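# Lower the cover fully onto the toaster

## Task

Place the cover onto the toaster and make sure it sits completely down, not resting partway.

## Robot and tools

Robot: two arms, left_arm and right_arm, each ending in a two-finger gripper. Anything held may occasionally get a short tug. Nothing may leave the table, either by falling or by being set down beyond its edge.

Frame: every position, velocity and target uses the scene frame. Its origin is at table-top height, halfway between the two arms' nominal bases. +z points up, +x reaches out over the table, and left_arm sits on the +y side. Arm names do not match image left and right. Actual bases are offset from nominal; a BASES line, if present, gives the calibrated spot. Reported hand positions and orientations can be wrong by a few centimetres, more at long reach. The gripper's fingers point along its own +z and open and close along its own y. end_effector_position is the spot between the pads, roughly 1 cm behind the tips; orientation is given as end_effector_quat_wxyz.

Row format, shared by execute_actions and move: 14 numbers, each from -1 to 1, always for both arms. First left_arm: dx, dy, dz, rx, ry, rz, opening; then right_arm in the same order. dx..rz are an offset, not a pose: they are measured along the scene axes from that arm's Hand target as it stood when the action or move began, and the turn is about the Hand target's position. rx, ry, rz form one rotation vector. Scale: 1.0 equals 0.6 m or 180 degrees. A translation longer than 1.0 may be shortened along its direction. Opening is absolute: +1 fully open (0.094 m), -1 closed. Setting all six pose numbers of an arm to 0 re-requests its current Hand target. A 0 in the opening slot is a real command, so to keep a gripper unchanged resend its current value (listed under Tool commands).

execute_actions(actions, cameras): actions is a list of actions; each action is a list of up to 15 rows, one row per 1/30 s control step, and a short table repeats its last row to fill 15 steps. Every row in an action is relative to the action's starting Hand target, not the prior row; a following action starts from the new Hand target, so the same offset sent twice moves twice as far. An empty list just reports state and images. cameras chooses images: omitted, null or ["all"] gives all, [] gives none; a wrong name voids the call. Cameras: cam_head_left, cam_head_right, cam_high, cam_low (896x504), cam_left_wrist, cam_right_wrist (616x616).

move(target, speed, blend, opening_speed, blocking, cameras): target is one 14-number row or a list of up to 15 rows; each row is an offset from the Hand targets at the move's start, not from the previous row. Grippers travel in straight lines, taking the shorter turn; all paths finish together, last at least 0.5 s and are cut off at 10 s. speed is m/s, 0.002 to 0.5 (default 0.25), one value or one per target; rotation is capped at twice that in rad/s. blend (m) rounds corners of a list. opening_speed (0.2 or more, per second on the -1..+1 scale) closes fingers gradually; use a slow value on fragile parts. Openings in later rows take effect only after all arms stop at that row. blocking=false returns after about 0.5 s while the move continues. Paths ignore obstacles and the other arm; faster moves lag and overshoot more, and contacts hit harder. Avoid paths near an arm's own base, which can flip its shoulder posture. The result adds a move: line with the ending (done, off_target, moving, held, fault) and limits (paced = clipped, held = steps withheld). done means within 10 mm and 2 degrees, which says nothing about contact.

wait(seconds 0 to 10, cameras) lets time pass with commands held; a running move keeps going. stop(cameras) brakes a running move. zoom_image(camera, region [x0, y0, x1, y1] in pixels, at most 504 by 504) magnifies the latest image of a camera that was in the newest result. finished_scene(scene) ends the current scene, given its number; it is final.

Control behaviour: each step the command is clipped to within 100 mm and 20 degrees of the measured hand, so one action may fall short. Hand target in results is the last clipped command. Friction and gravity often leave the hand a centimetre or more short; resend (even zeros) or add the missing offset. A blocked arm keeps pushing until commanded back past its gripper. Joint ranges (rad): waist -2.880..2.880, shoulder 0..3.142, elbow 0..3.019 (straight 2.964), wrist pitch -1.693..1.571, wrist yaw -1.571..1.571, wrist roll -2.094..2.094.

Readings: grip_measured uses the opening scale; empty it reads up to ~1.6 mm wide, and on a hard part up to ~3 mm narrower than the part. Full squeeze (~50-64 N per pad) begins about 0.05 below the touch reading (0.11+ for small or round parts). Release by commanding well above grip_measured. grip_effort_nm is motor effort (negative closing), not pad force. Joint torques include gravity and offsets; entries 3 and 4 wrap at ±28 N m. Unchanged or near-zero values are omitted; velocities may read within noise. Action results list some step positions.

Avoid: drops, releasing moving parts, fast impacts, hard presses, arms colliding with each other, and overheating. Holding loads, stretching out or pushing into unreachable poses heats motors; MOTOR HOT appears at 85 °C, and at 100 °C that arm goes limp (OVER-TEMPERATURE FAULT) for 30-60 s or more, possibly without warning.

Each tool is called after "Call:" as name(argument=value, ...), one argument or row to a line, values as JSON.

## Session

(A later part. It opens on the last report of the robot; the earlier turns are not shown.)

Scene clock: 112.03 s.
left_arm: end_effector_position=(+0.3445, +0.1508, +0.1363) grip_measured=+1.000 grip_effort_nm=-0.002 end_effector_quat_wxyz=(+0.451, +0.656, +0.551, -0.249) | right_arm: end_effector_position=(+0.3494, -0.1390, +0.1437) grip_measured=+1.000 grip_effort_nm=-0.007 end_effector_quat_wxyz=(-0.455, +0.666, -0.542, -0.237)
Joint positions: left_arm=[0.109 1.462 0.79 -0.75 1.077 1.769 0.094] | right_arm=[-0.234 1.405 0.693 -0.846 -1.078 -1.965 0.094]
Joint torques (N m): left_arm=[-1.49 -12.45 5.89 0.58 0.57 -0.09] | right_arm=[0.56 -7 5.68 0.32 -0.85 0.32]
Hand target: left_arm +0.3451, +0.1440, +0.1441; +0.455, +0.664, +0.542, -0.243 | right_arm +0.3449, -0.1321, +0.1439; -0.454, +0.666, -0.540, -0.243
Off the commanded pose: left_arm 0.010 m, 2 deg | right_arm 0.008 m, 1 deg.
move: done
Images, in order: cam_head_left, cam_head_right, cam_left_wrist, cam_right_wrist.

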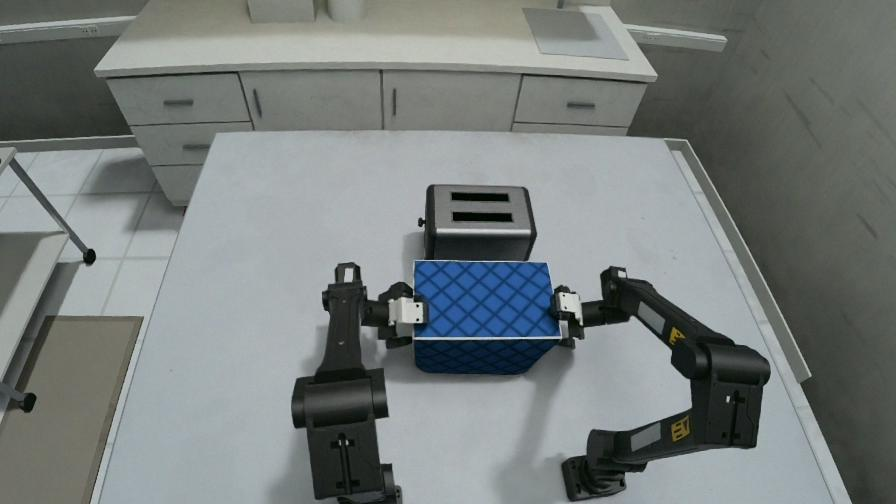

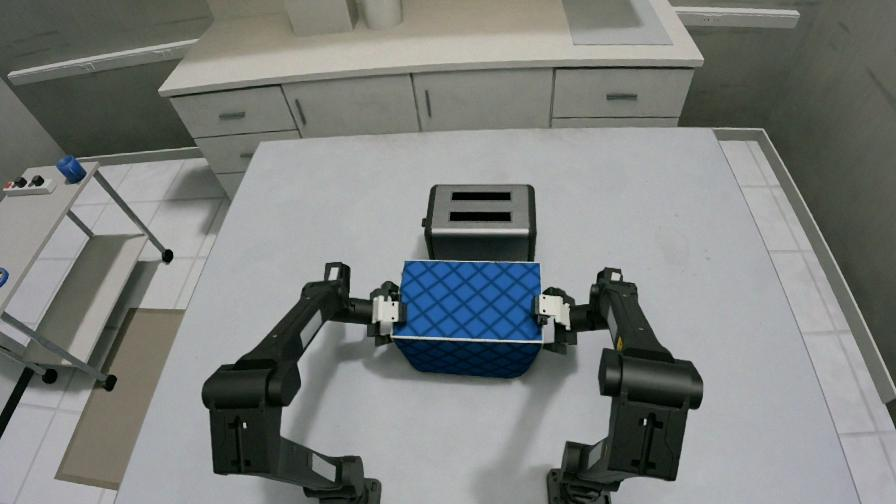

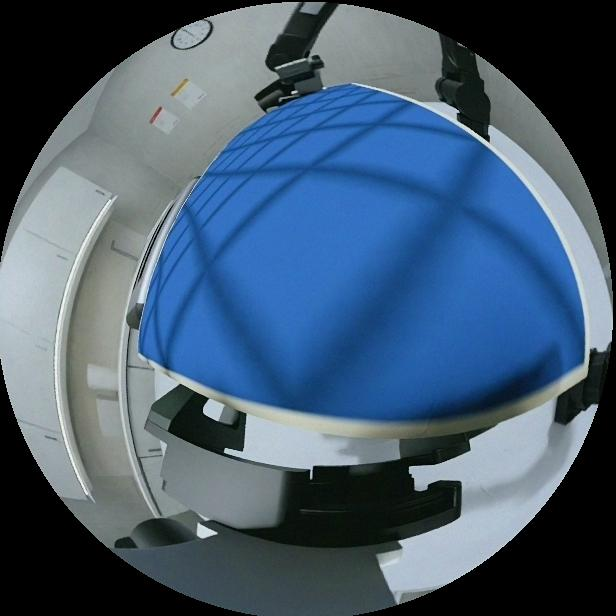

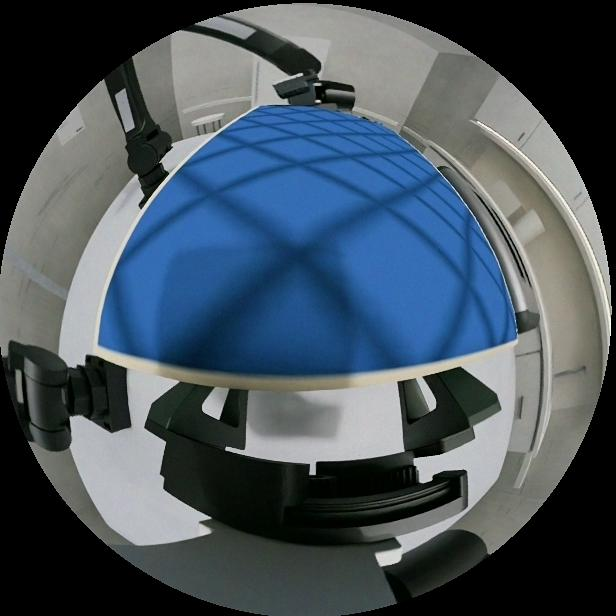

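Call:
move(
  target=[
    [0,0.06,0,0,0,0,1,0,-0.08,0,0,0,0,1],
    [0,0.06,0.1,0,0.05,0,1,0,-0.08,0.085,0,0.05,0,1],
  ],
  speed=0.12,
)

Call:
zoom_image(
  camera="cam_low",
  region=[240, 160, 460, 340],
)

Scene clock: 128.93 s.
left_arm: end_effector_position=(+0.3329, +0.1746, +0.1870) grip_measured=+1.000 grip_effort_nm=0.007 end_effector_quat_wxyz=(+0.399, +0.633, +0.584, -0.314) | right_arm: end_effector_position=(+0.3307, -0.1742, +0.1781) grip_measured=+1.000 grip_effort_nm=-0.012 end_effector_quat_wxyz=(-0.396, +0.620, -0.605, -0.304)
Joint positions: left_arm=[0.174 1.458 0.952 -1.245 1.057 1.936 0.094] | right_arm=[-0.344 1.404 0.809 -1.288 -1.016 -2.075 0.094]
Joint torques (N m): left_arm=[0.44 -12.51 8.94 -0.75 0.49 0.14] | right_arm=[-1.03 -7.65 10.86 -0.53 -0.45 -0.04]
Hand target: left_arm +0.3452, +0.1799, +0.2041; +0.411, +0.643, +0.576, -0.294 | right_arm +0.3449, -0.1800, +0.1948; -0.411, +0.645, -0.574, -0.294
Off the commanded pose: left_arm 0.022 m, 3 deg | right_arm 0.023 m, 5 deg.
joint sent to its limit (right arm) — joint 6 (wrist roll), lower limit. The joint targets are off in orientation, not in position.
move: off_target (left_arm, right_arm)

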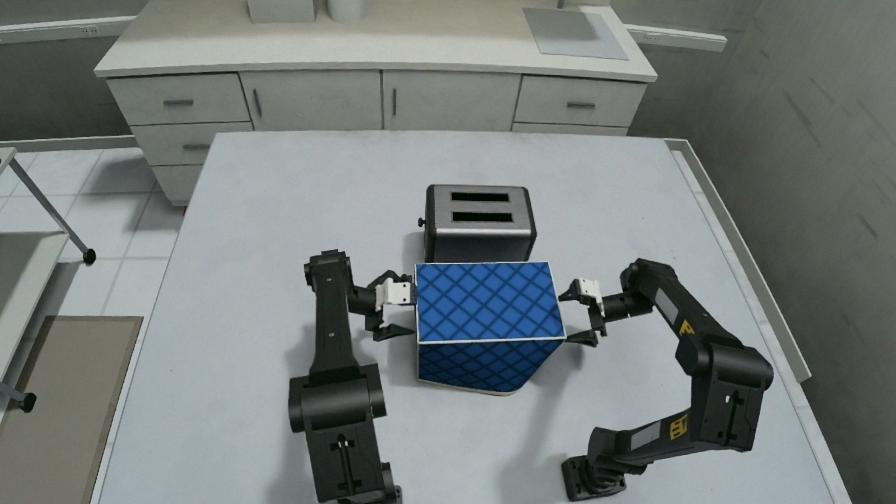

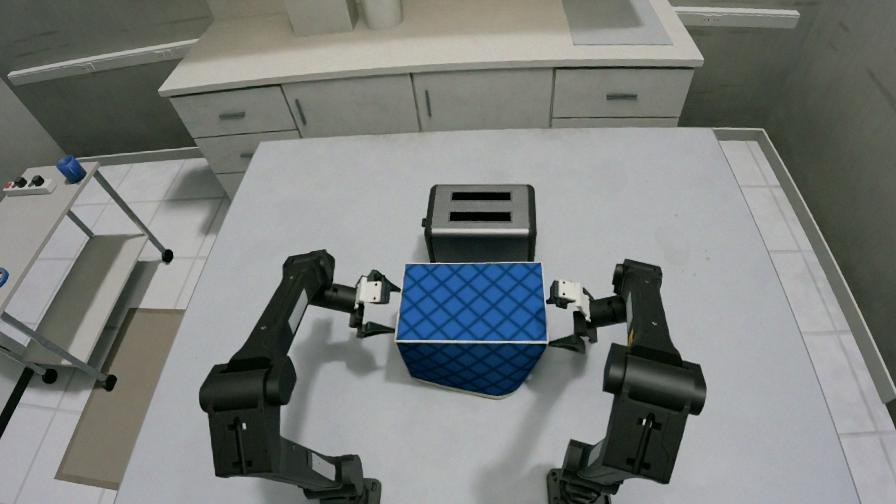

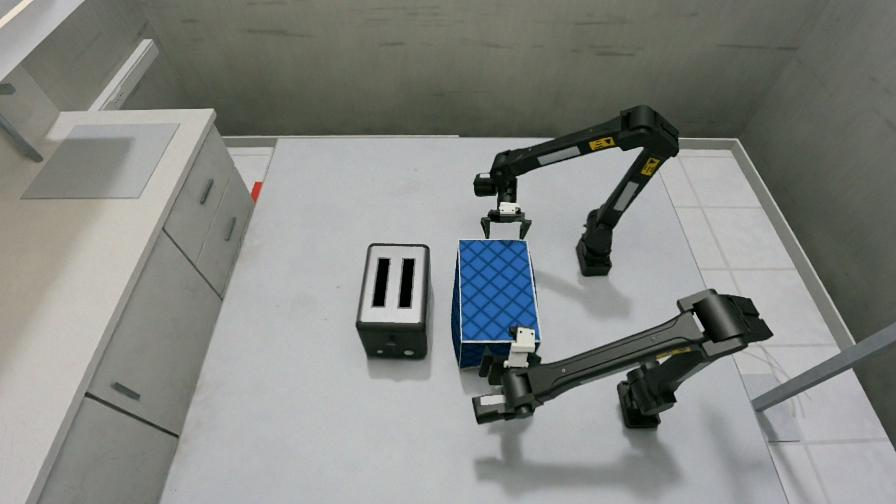

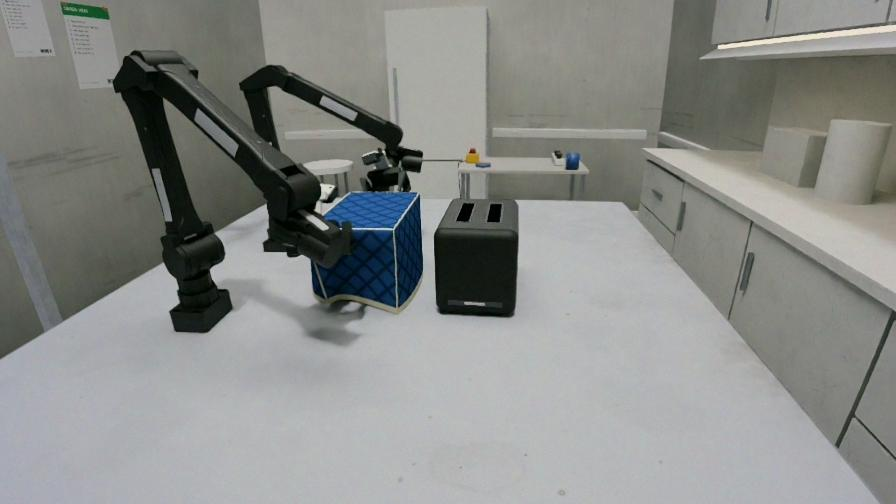

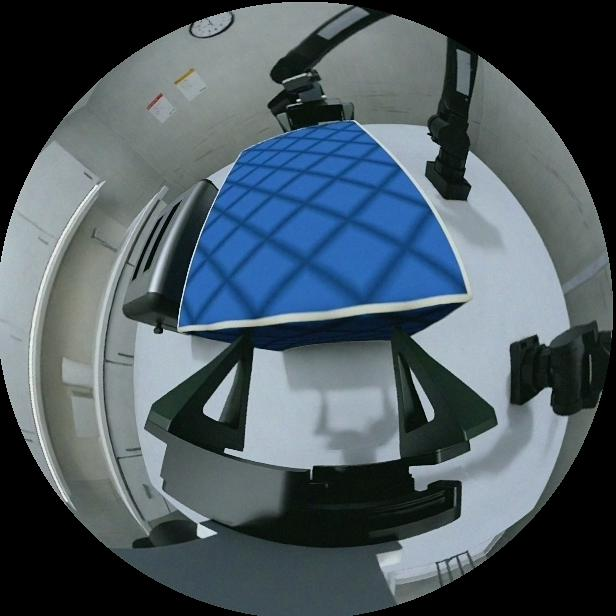

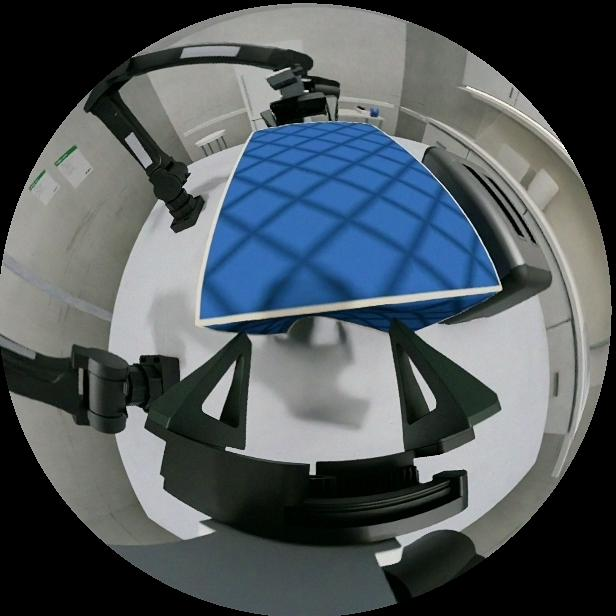

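Scaled by 2.291.

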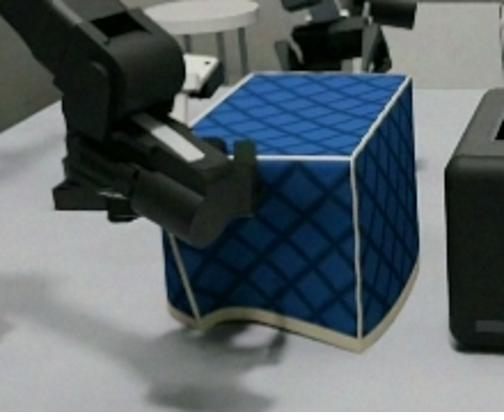

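Call:
move(
  target=[
    [0,0.10,0.14,0,0,0,1,0,-0.10,0.155,0,0,0,1],
    [0,0.0585,0.095,0.037,0.453,0.316,1,0,-0.0585,0.11,-0.0376,0.454,-0.318,1],
  ],
  blend=0.03,
)

Call:
zoom_image(
  camera="cam_low",
  region=[240, 120, 480, 340],
)

Scene clock: 160.13 s.
left_arm: end_effector_position=(+0.3342, +0.2184, +0.2495) grip_measured=+1.000 grip_effort_nm=-0.007 end_effector_quat_wxyz=(-0.005, -0.007, +0.922, -0.387) | right_arm: end_effector_position=(+0.3284, -0.2137, +0.2507) grip_measured=+1.000 grip_effort_nm=-0.012 end_effector_quat_wxyz=(-0.007, +0.006, +0.921, +0.390)
Joint positions: left_arm=[0.21 1.41 1.181 -1.56 0.771 0.288 0.094] | right_arm=[-0.371 1.333 1.047 -1.622 -0.742 -0.454 0.094]
Joint torques (N m): left_arm=[-1.26 -10.64 9.98 -0.73 0.36 0.02] | right_arm=[0.21 -5.6 12.72 -0.29 -0.3 0.22]
Hand target: left_arm +0.3452, +0.2151, +0.2612; +0.001, +0.000, +0.924, -0.383 | right_arm +0.3449, -0.2152, +0.2609; +0.000, +0.000, +0.924, +0.383
Off the commanded pose: left_arm 0.016 m, 1 deg | right_arm 0.019 m, 1 deg.
move: off_target (left_arm, right_arm)

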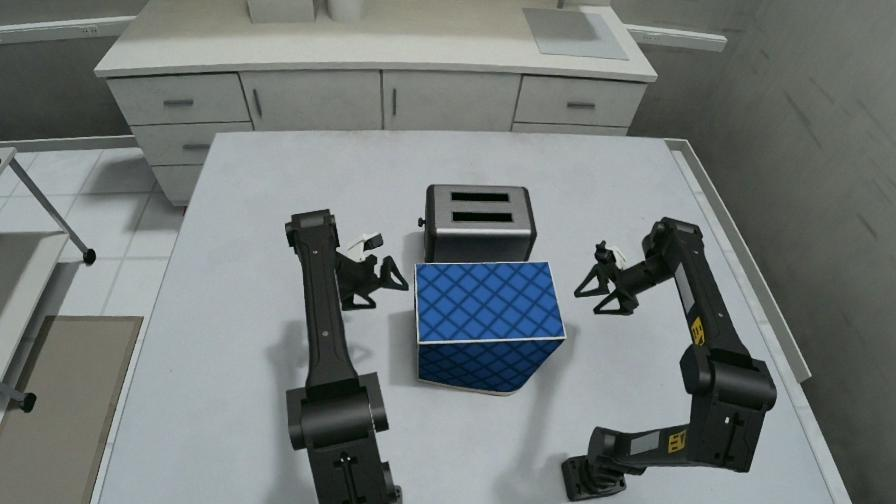

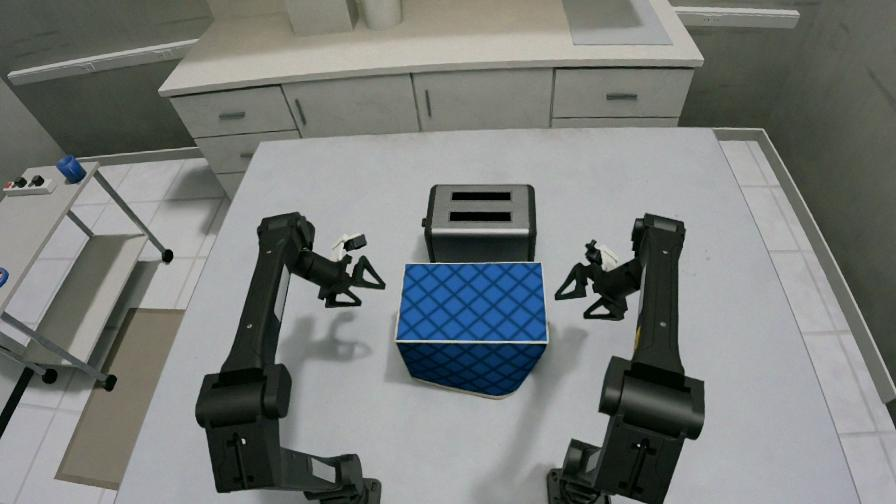

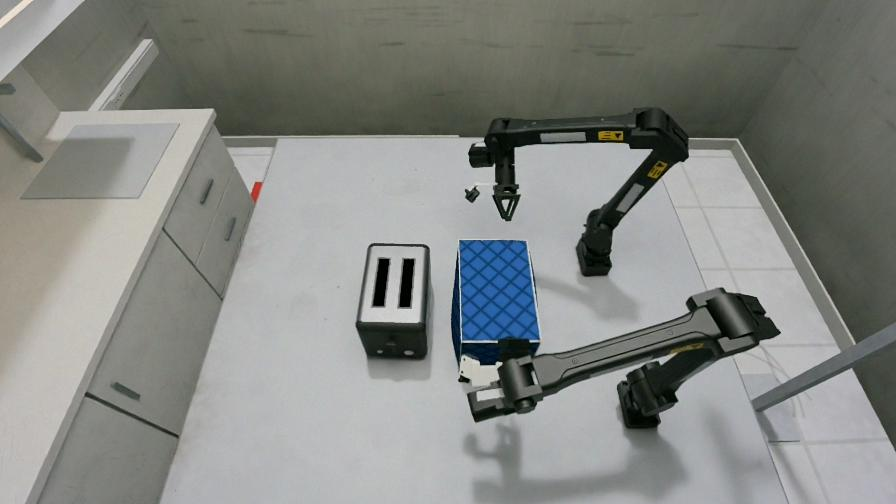

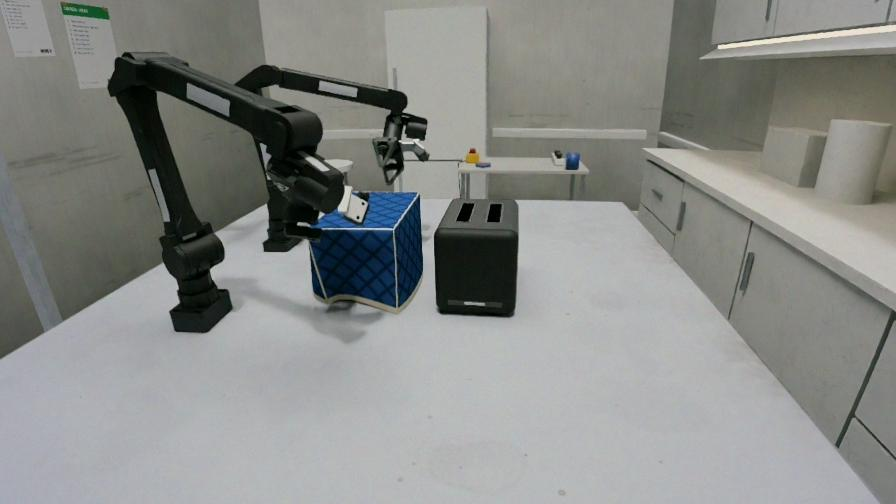

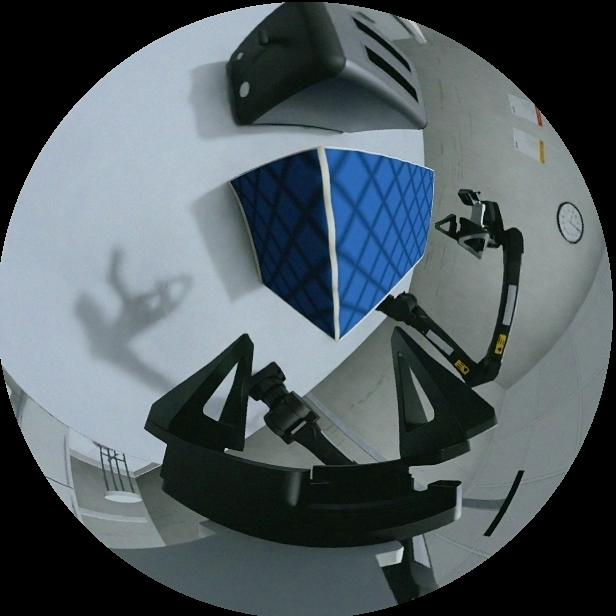

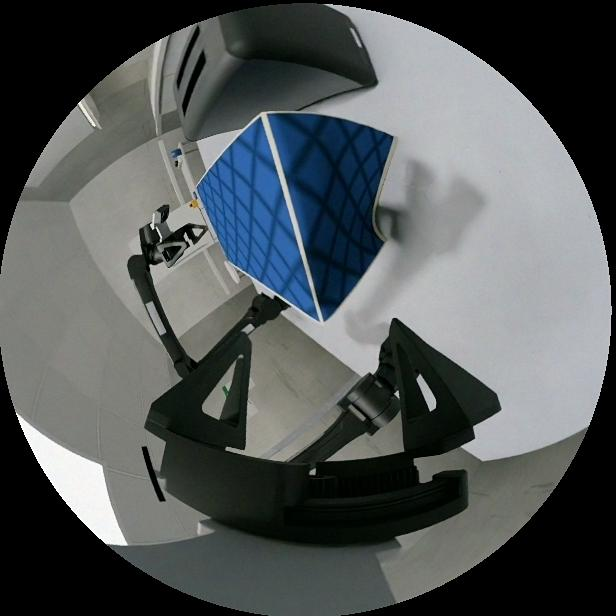

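Scaled by 2.100.

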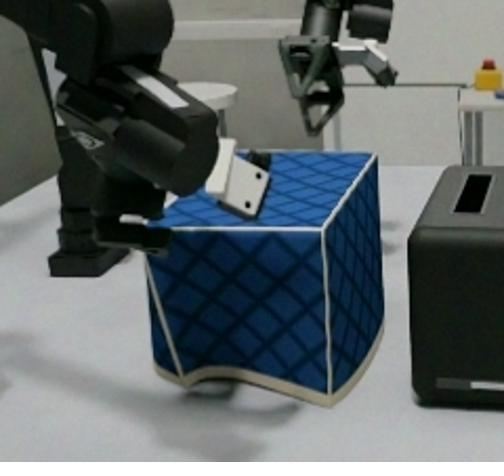

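Call:
move(
  target=[0.055,-0.058,-0.012,0,0,0,1,0.06,0.035,-0.035,0,0,0,1],
  speed=0.15,
)

Call:
zoom_image(
  camera="cam_low",
  region=[240, 120, 480, 340],
)

Scene clock: 178.57 s.
left_arm: end_effector_position=(+0.3624, +0.1841, +0.2436) grip_measured=+1.000 grip_effort_nm=-0.012 end_effector_quat_wxyz=(-0.014, -0.009, +0.923, -0.385) | right_arm: end_effector_position=(+0.3617, -0.1941, +0.2300) grip_measured=+1.000 grip_effort_nm=-0.022 end_effector_quat_wxyz=(-0.012, +0.005, +0.922, +0.387)
Joint positions: left_arm=[0.11 1.462 1.224 -1.475 0.781 0.155 0.094] | right_arm=[-0.288 1.408 1.07 -1.503 -0.757 -0.347 0.094]
Joint torques (N m): left_arm=[-1.26 -11.46 10 0.17 0.52 0.04] | right_arm=[-0.03 -6.65 12.66 0.01 -0.58 0.22]
Hand target: left_arm +0.3781, +0.1802, +0.2539; +0.001, +0.001, +0.924, -0.383 | right_arm +0.3809, -0.1941, +0.2398; +0.000, +0.000, +0.924, +0.383
Off the commanded pose: left_arm 0.019 m, 2 deg | right_arm 0.022 m, 2 deg.
move: off_target (left_arm, right_arm)

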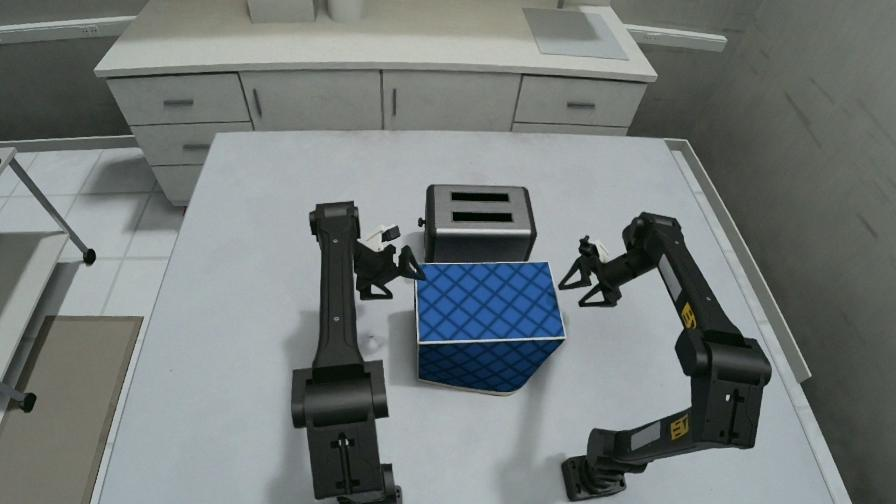

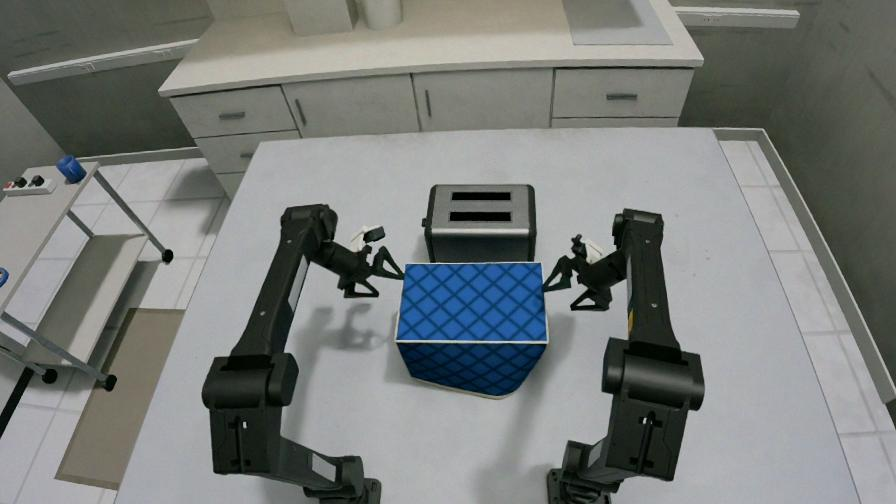

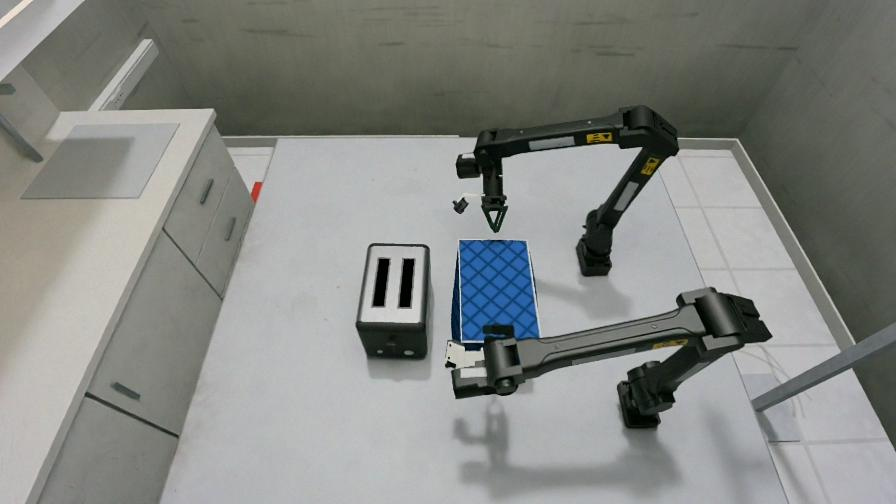

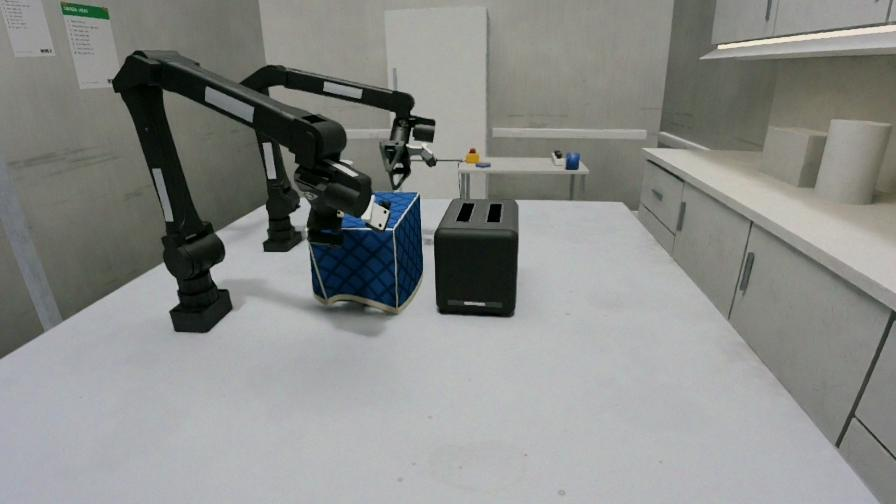

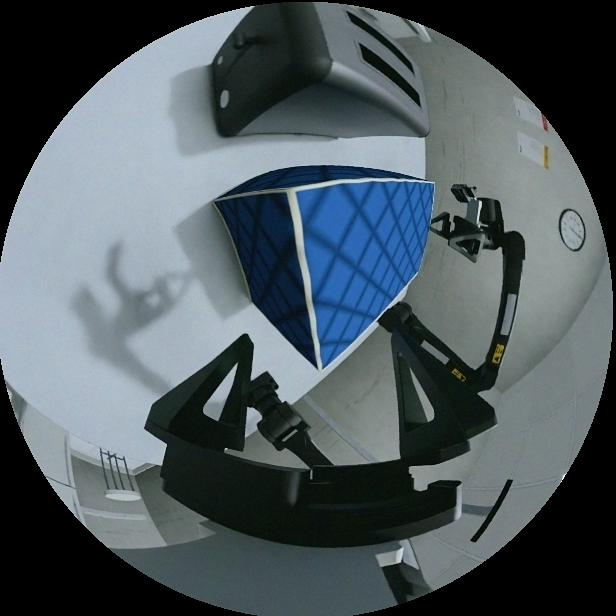

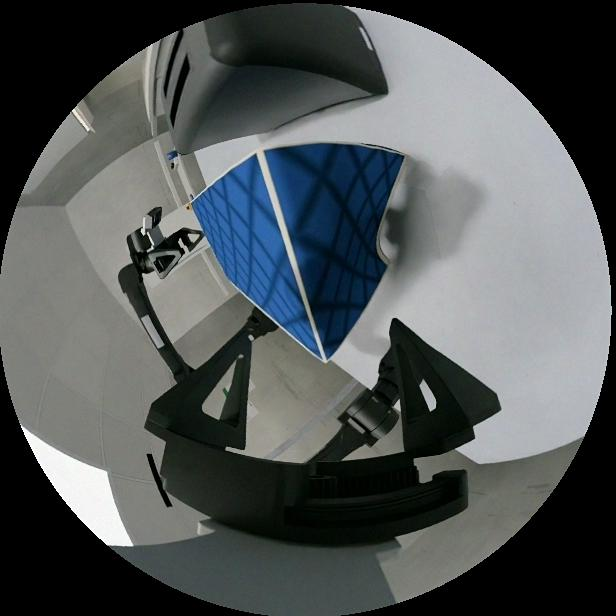

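Scaled by 2.100.

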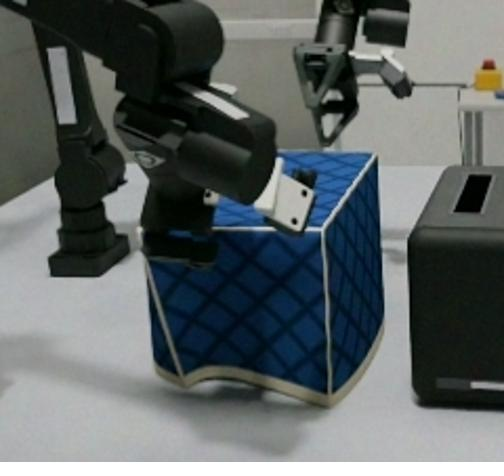

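Call:
move(
  target=[0,-0.033,-0.05,0,0,0,1,0,0.053,-0.03,0,0,0,1],
  speed=0.1,
)

Call:
zoom_image(
  camera="cam_low",
  region=[240, 120, 480, 340],
)

Call:
zoom_image(
  camera="cam_head_left",
  region=[340, 190, 640, 400],
)

Scene clock: 189.03 s.
left_arm: end_effector_position=(+0.3745, +0.1665, +0.2272) grip_measured=+1.000 grip_effort_nm=-0.007 end_effector_quat_wxyz=(+0.004, -0.002, +0.924, -0.382) | right_arm: end_effector_position=(+0.3824, -0.1670, +0.2268) grip_measured=+1.000 grip_effort_nm=-0.017 end_effector_quat_wxyz=(+0.008, -0.004, +0.924, +0.381)
Joint positions: left_arm=[0.064 1.471 1.193 -1.35 0.782 0.088 0.094] | right_arm=[-0.204 1.408 1.07 -1.379 -0.771 -0.235 0.094]
Joint torques (N m): left_arm=[-1.03 -11.93 7.13 0.34 0.6 0.04] | right_arm=[-0.15 -7.71 7.5 0.2 -0.59 0.21]
Hand target: left_arm +0.3781, +0.1604, +0.2239; +0.001, +0.001, +0.924, -0.383 | right_arm +0.3809, -0.1623, +0.2218; +0.000, +0.000, +0.924, +0.383
Off the commanded pose: left_arm 0.008 m, 0 deg | right_arm 0.007 m, 1 deg.
move: done

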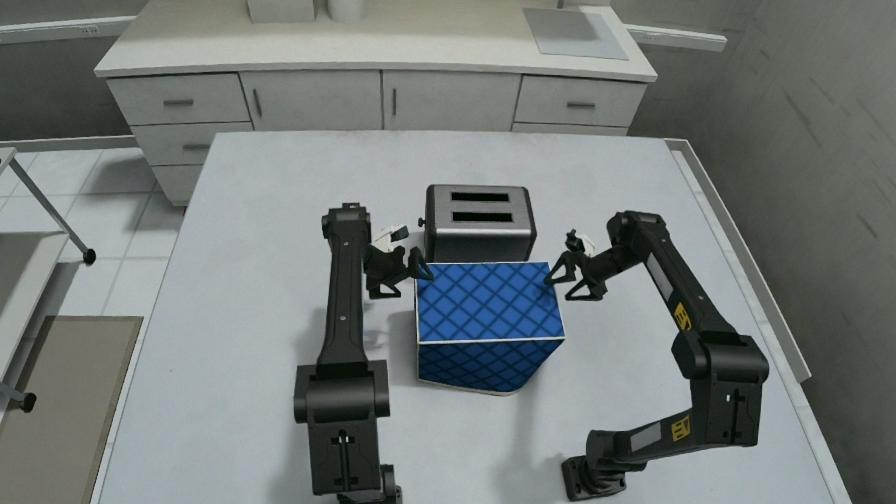

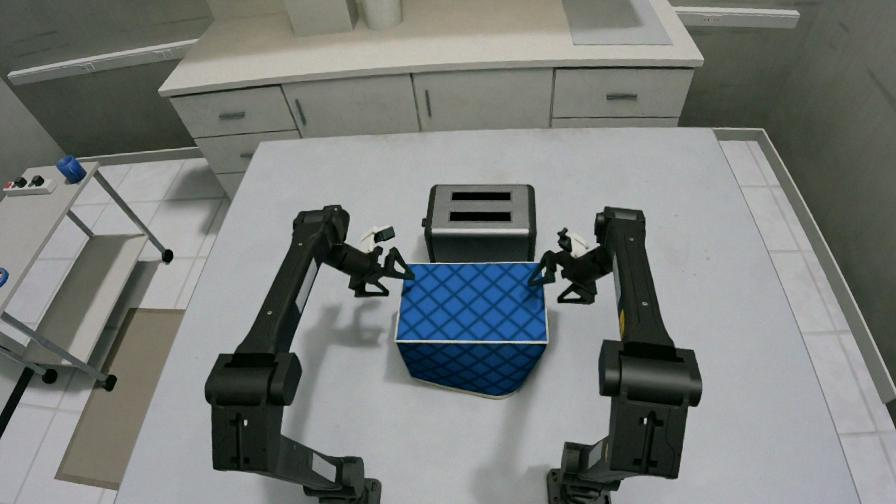

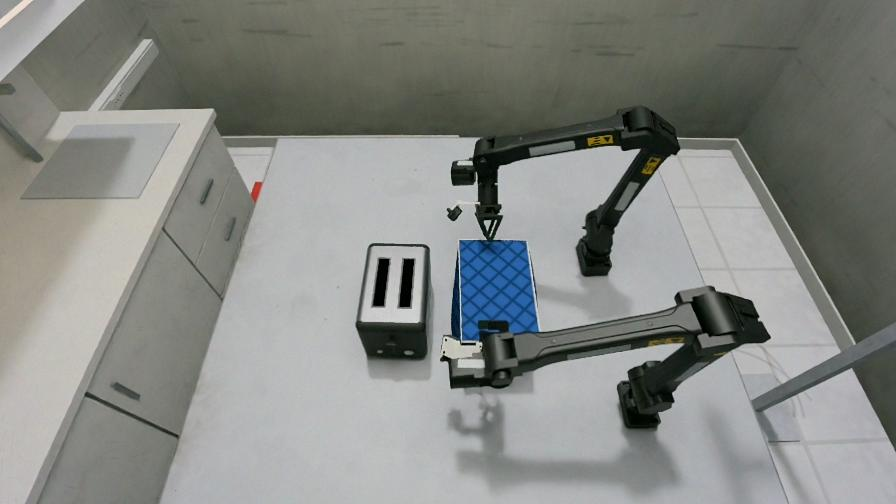

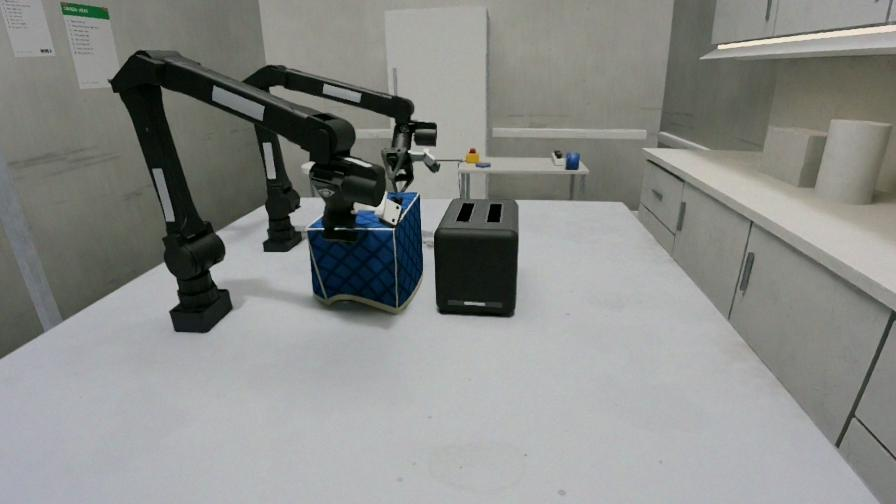

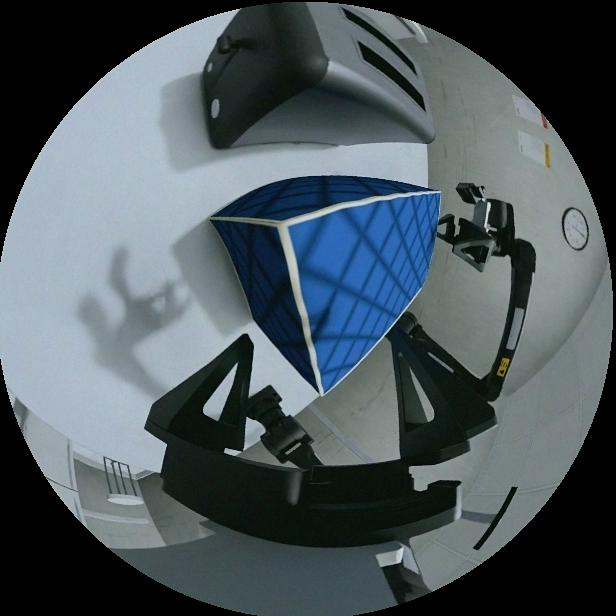

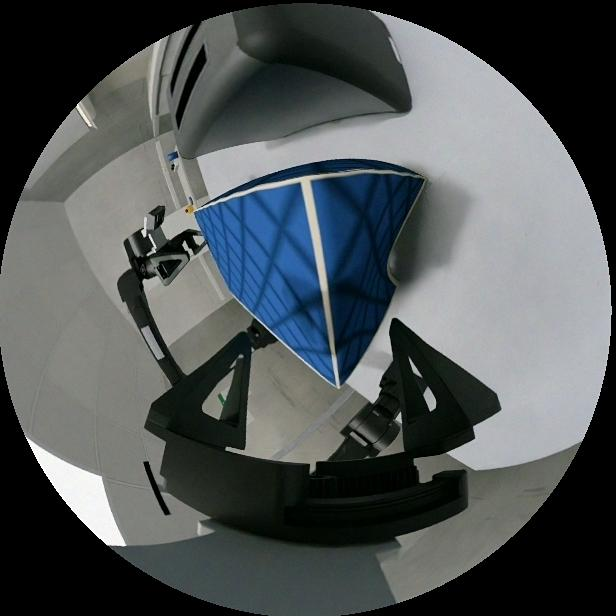

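Scaled by 2.100.

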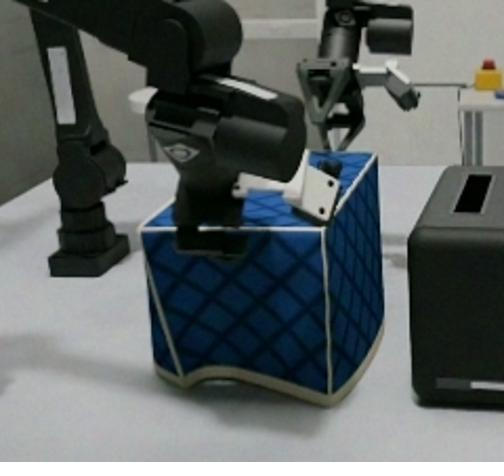

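Scaled by 1.680.

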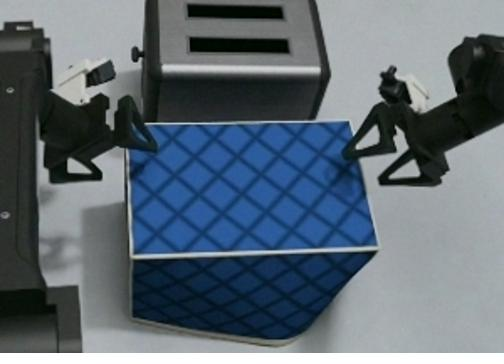

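Call:
move(
  target=[-0.008,-0.03,-0.042,0,0,0,1,-0.012,0.028,-0.042,0,0,0,1],
  speed=0.1,
)

Call:
zoom_image(
  camera="cam_low",
  region=[240, 120, 480, 340],
)

Call:
zoom_image(
  camera="cam_head_left",
  region=[340, 190, 640, 400],
)

Scene clock: 195.47 s.
left_arm: end_effector_position=(+0.3706, +0.1486, +0.2021) grip_measured=+1.000 grip_effort_nm=-0.002 end_effector_quat_wxyz=(+0.004, -0.002, +0.924, -0.382) | right_arm: end_effector_position=(+0.3770, -0.1508, +0.2003) grip_measured=+1.000 grip_effort_nm=-0.012 end_effector_quat_wxyz=(+0.007, -0.003, +0.925, +0.381)
Joint positions: left_arm=[0.021 1.471 1.124 -1.238 0.784 0.028 0.094] | right_arm=[-0.163 1.408 0.997 -1.268 -0.776 -0.177 0.094]
Joint torques (N m): left_arm=[-1.2 -11.63 6.98 0.36 0.57 0.04] | right_arm=[-0.03 -7.65 7.09 0.25 -0.63 0.23]
Hand target: left_arm +0.3734, +0.1424, +0.1987; +0.001, +0.001, +0.924, -0.383 | right_arm +0.3737, -0.1455, +0.1966; +0.000, +0.000, +0.924, +0.383
Off the commanded pose: left_arm 0.008 m, 0 deg | right_arm 0.007 m, 1 deg.
move: done

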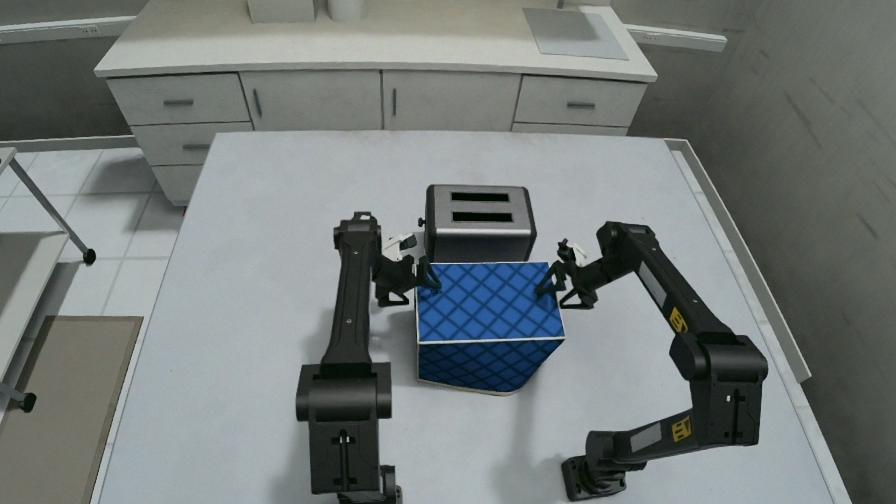

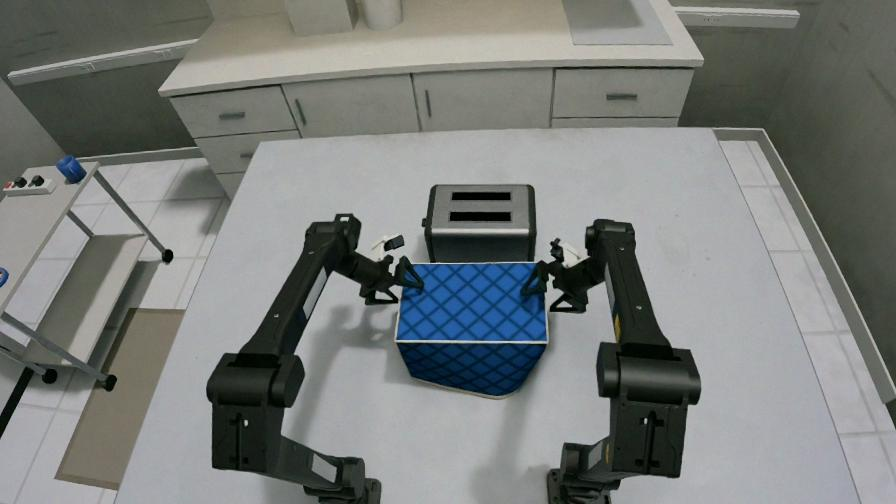

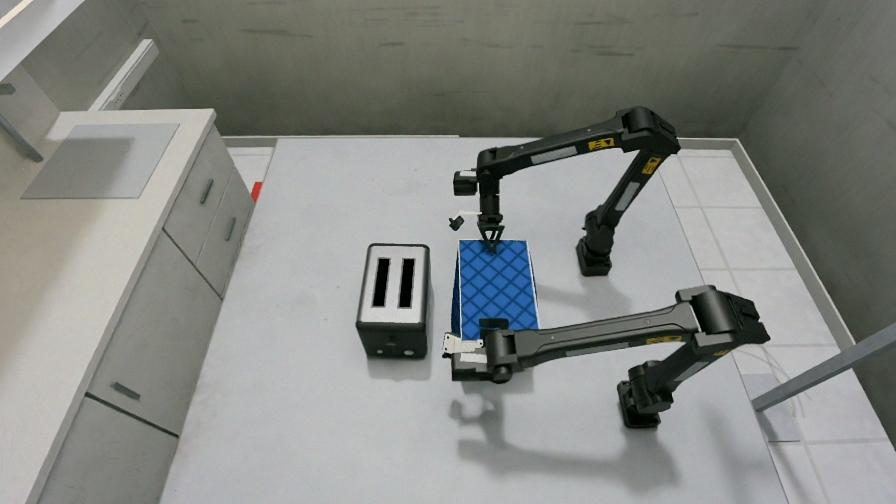

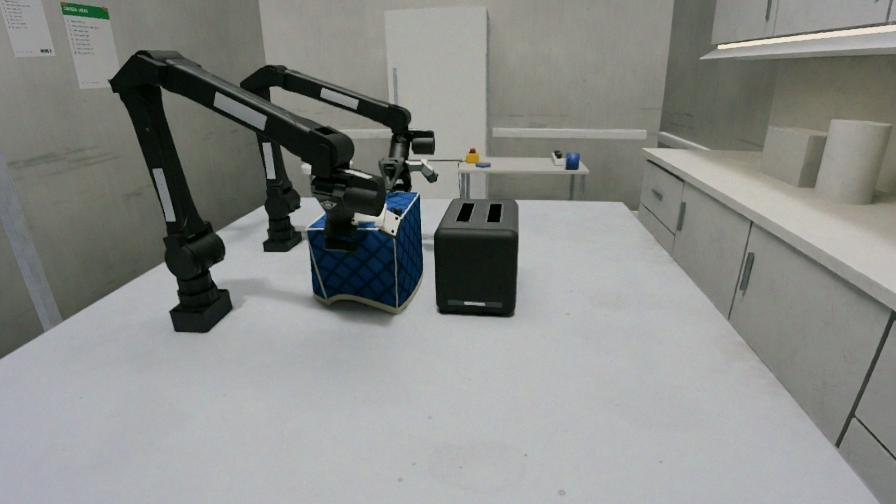

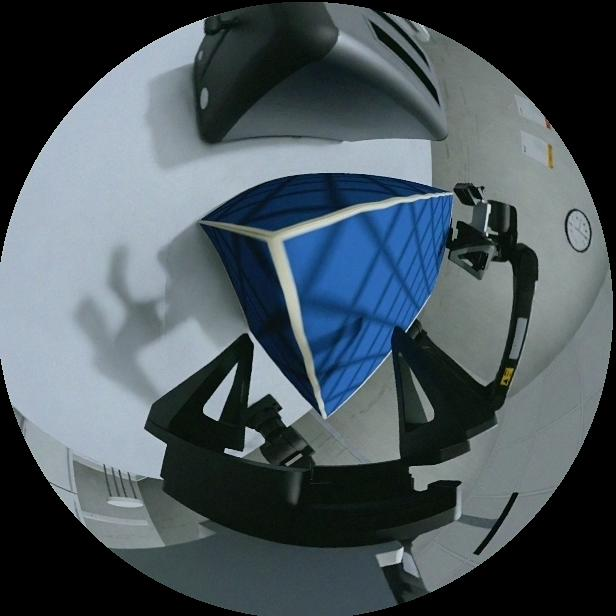

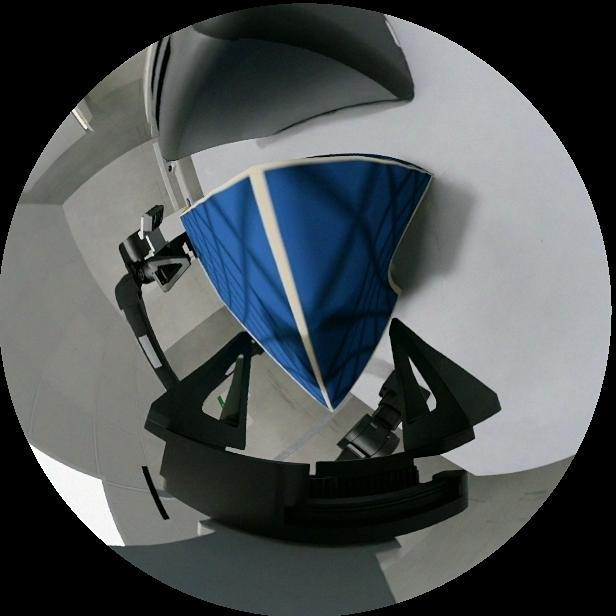

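Scaled by 2.100.

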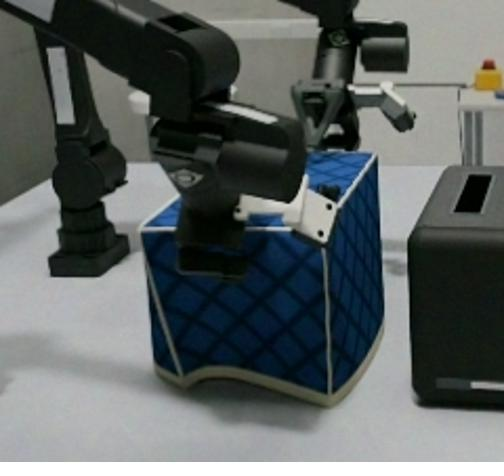

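Scaled by 1.680.

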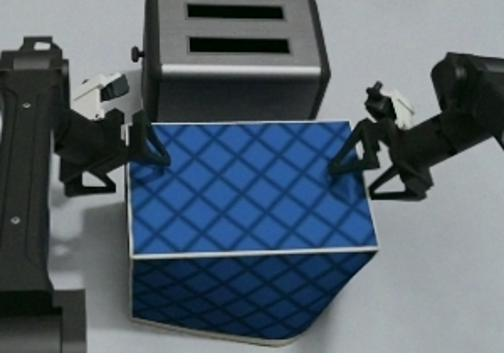

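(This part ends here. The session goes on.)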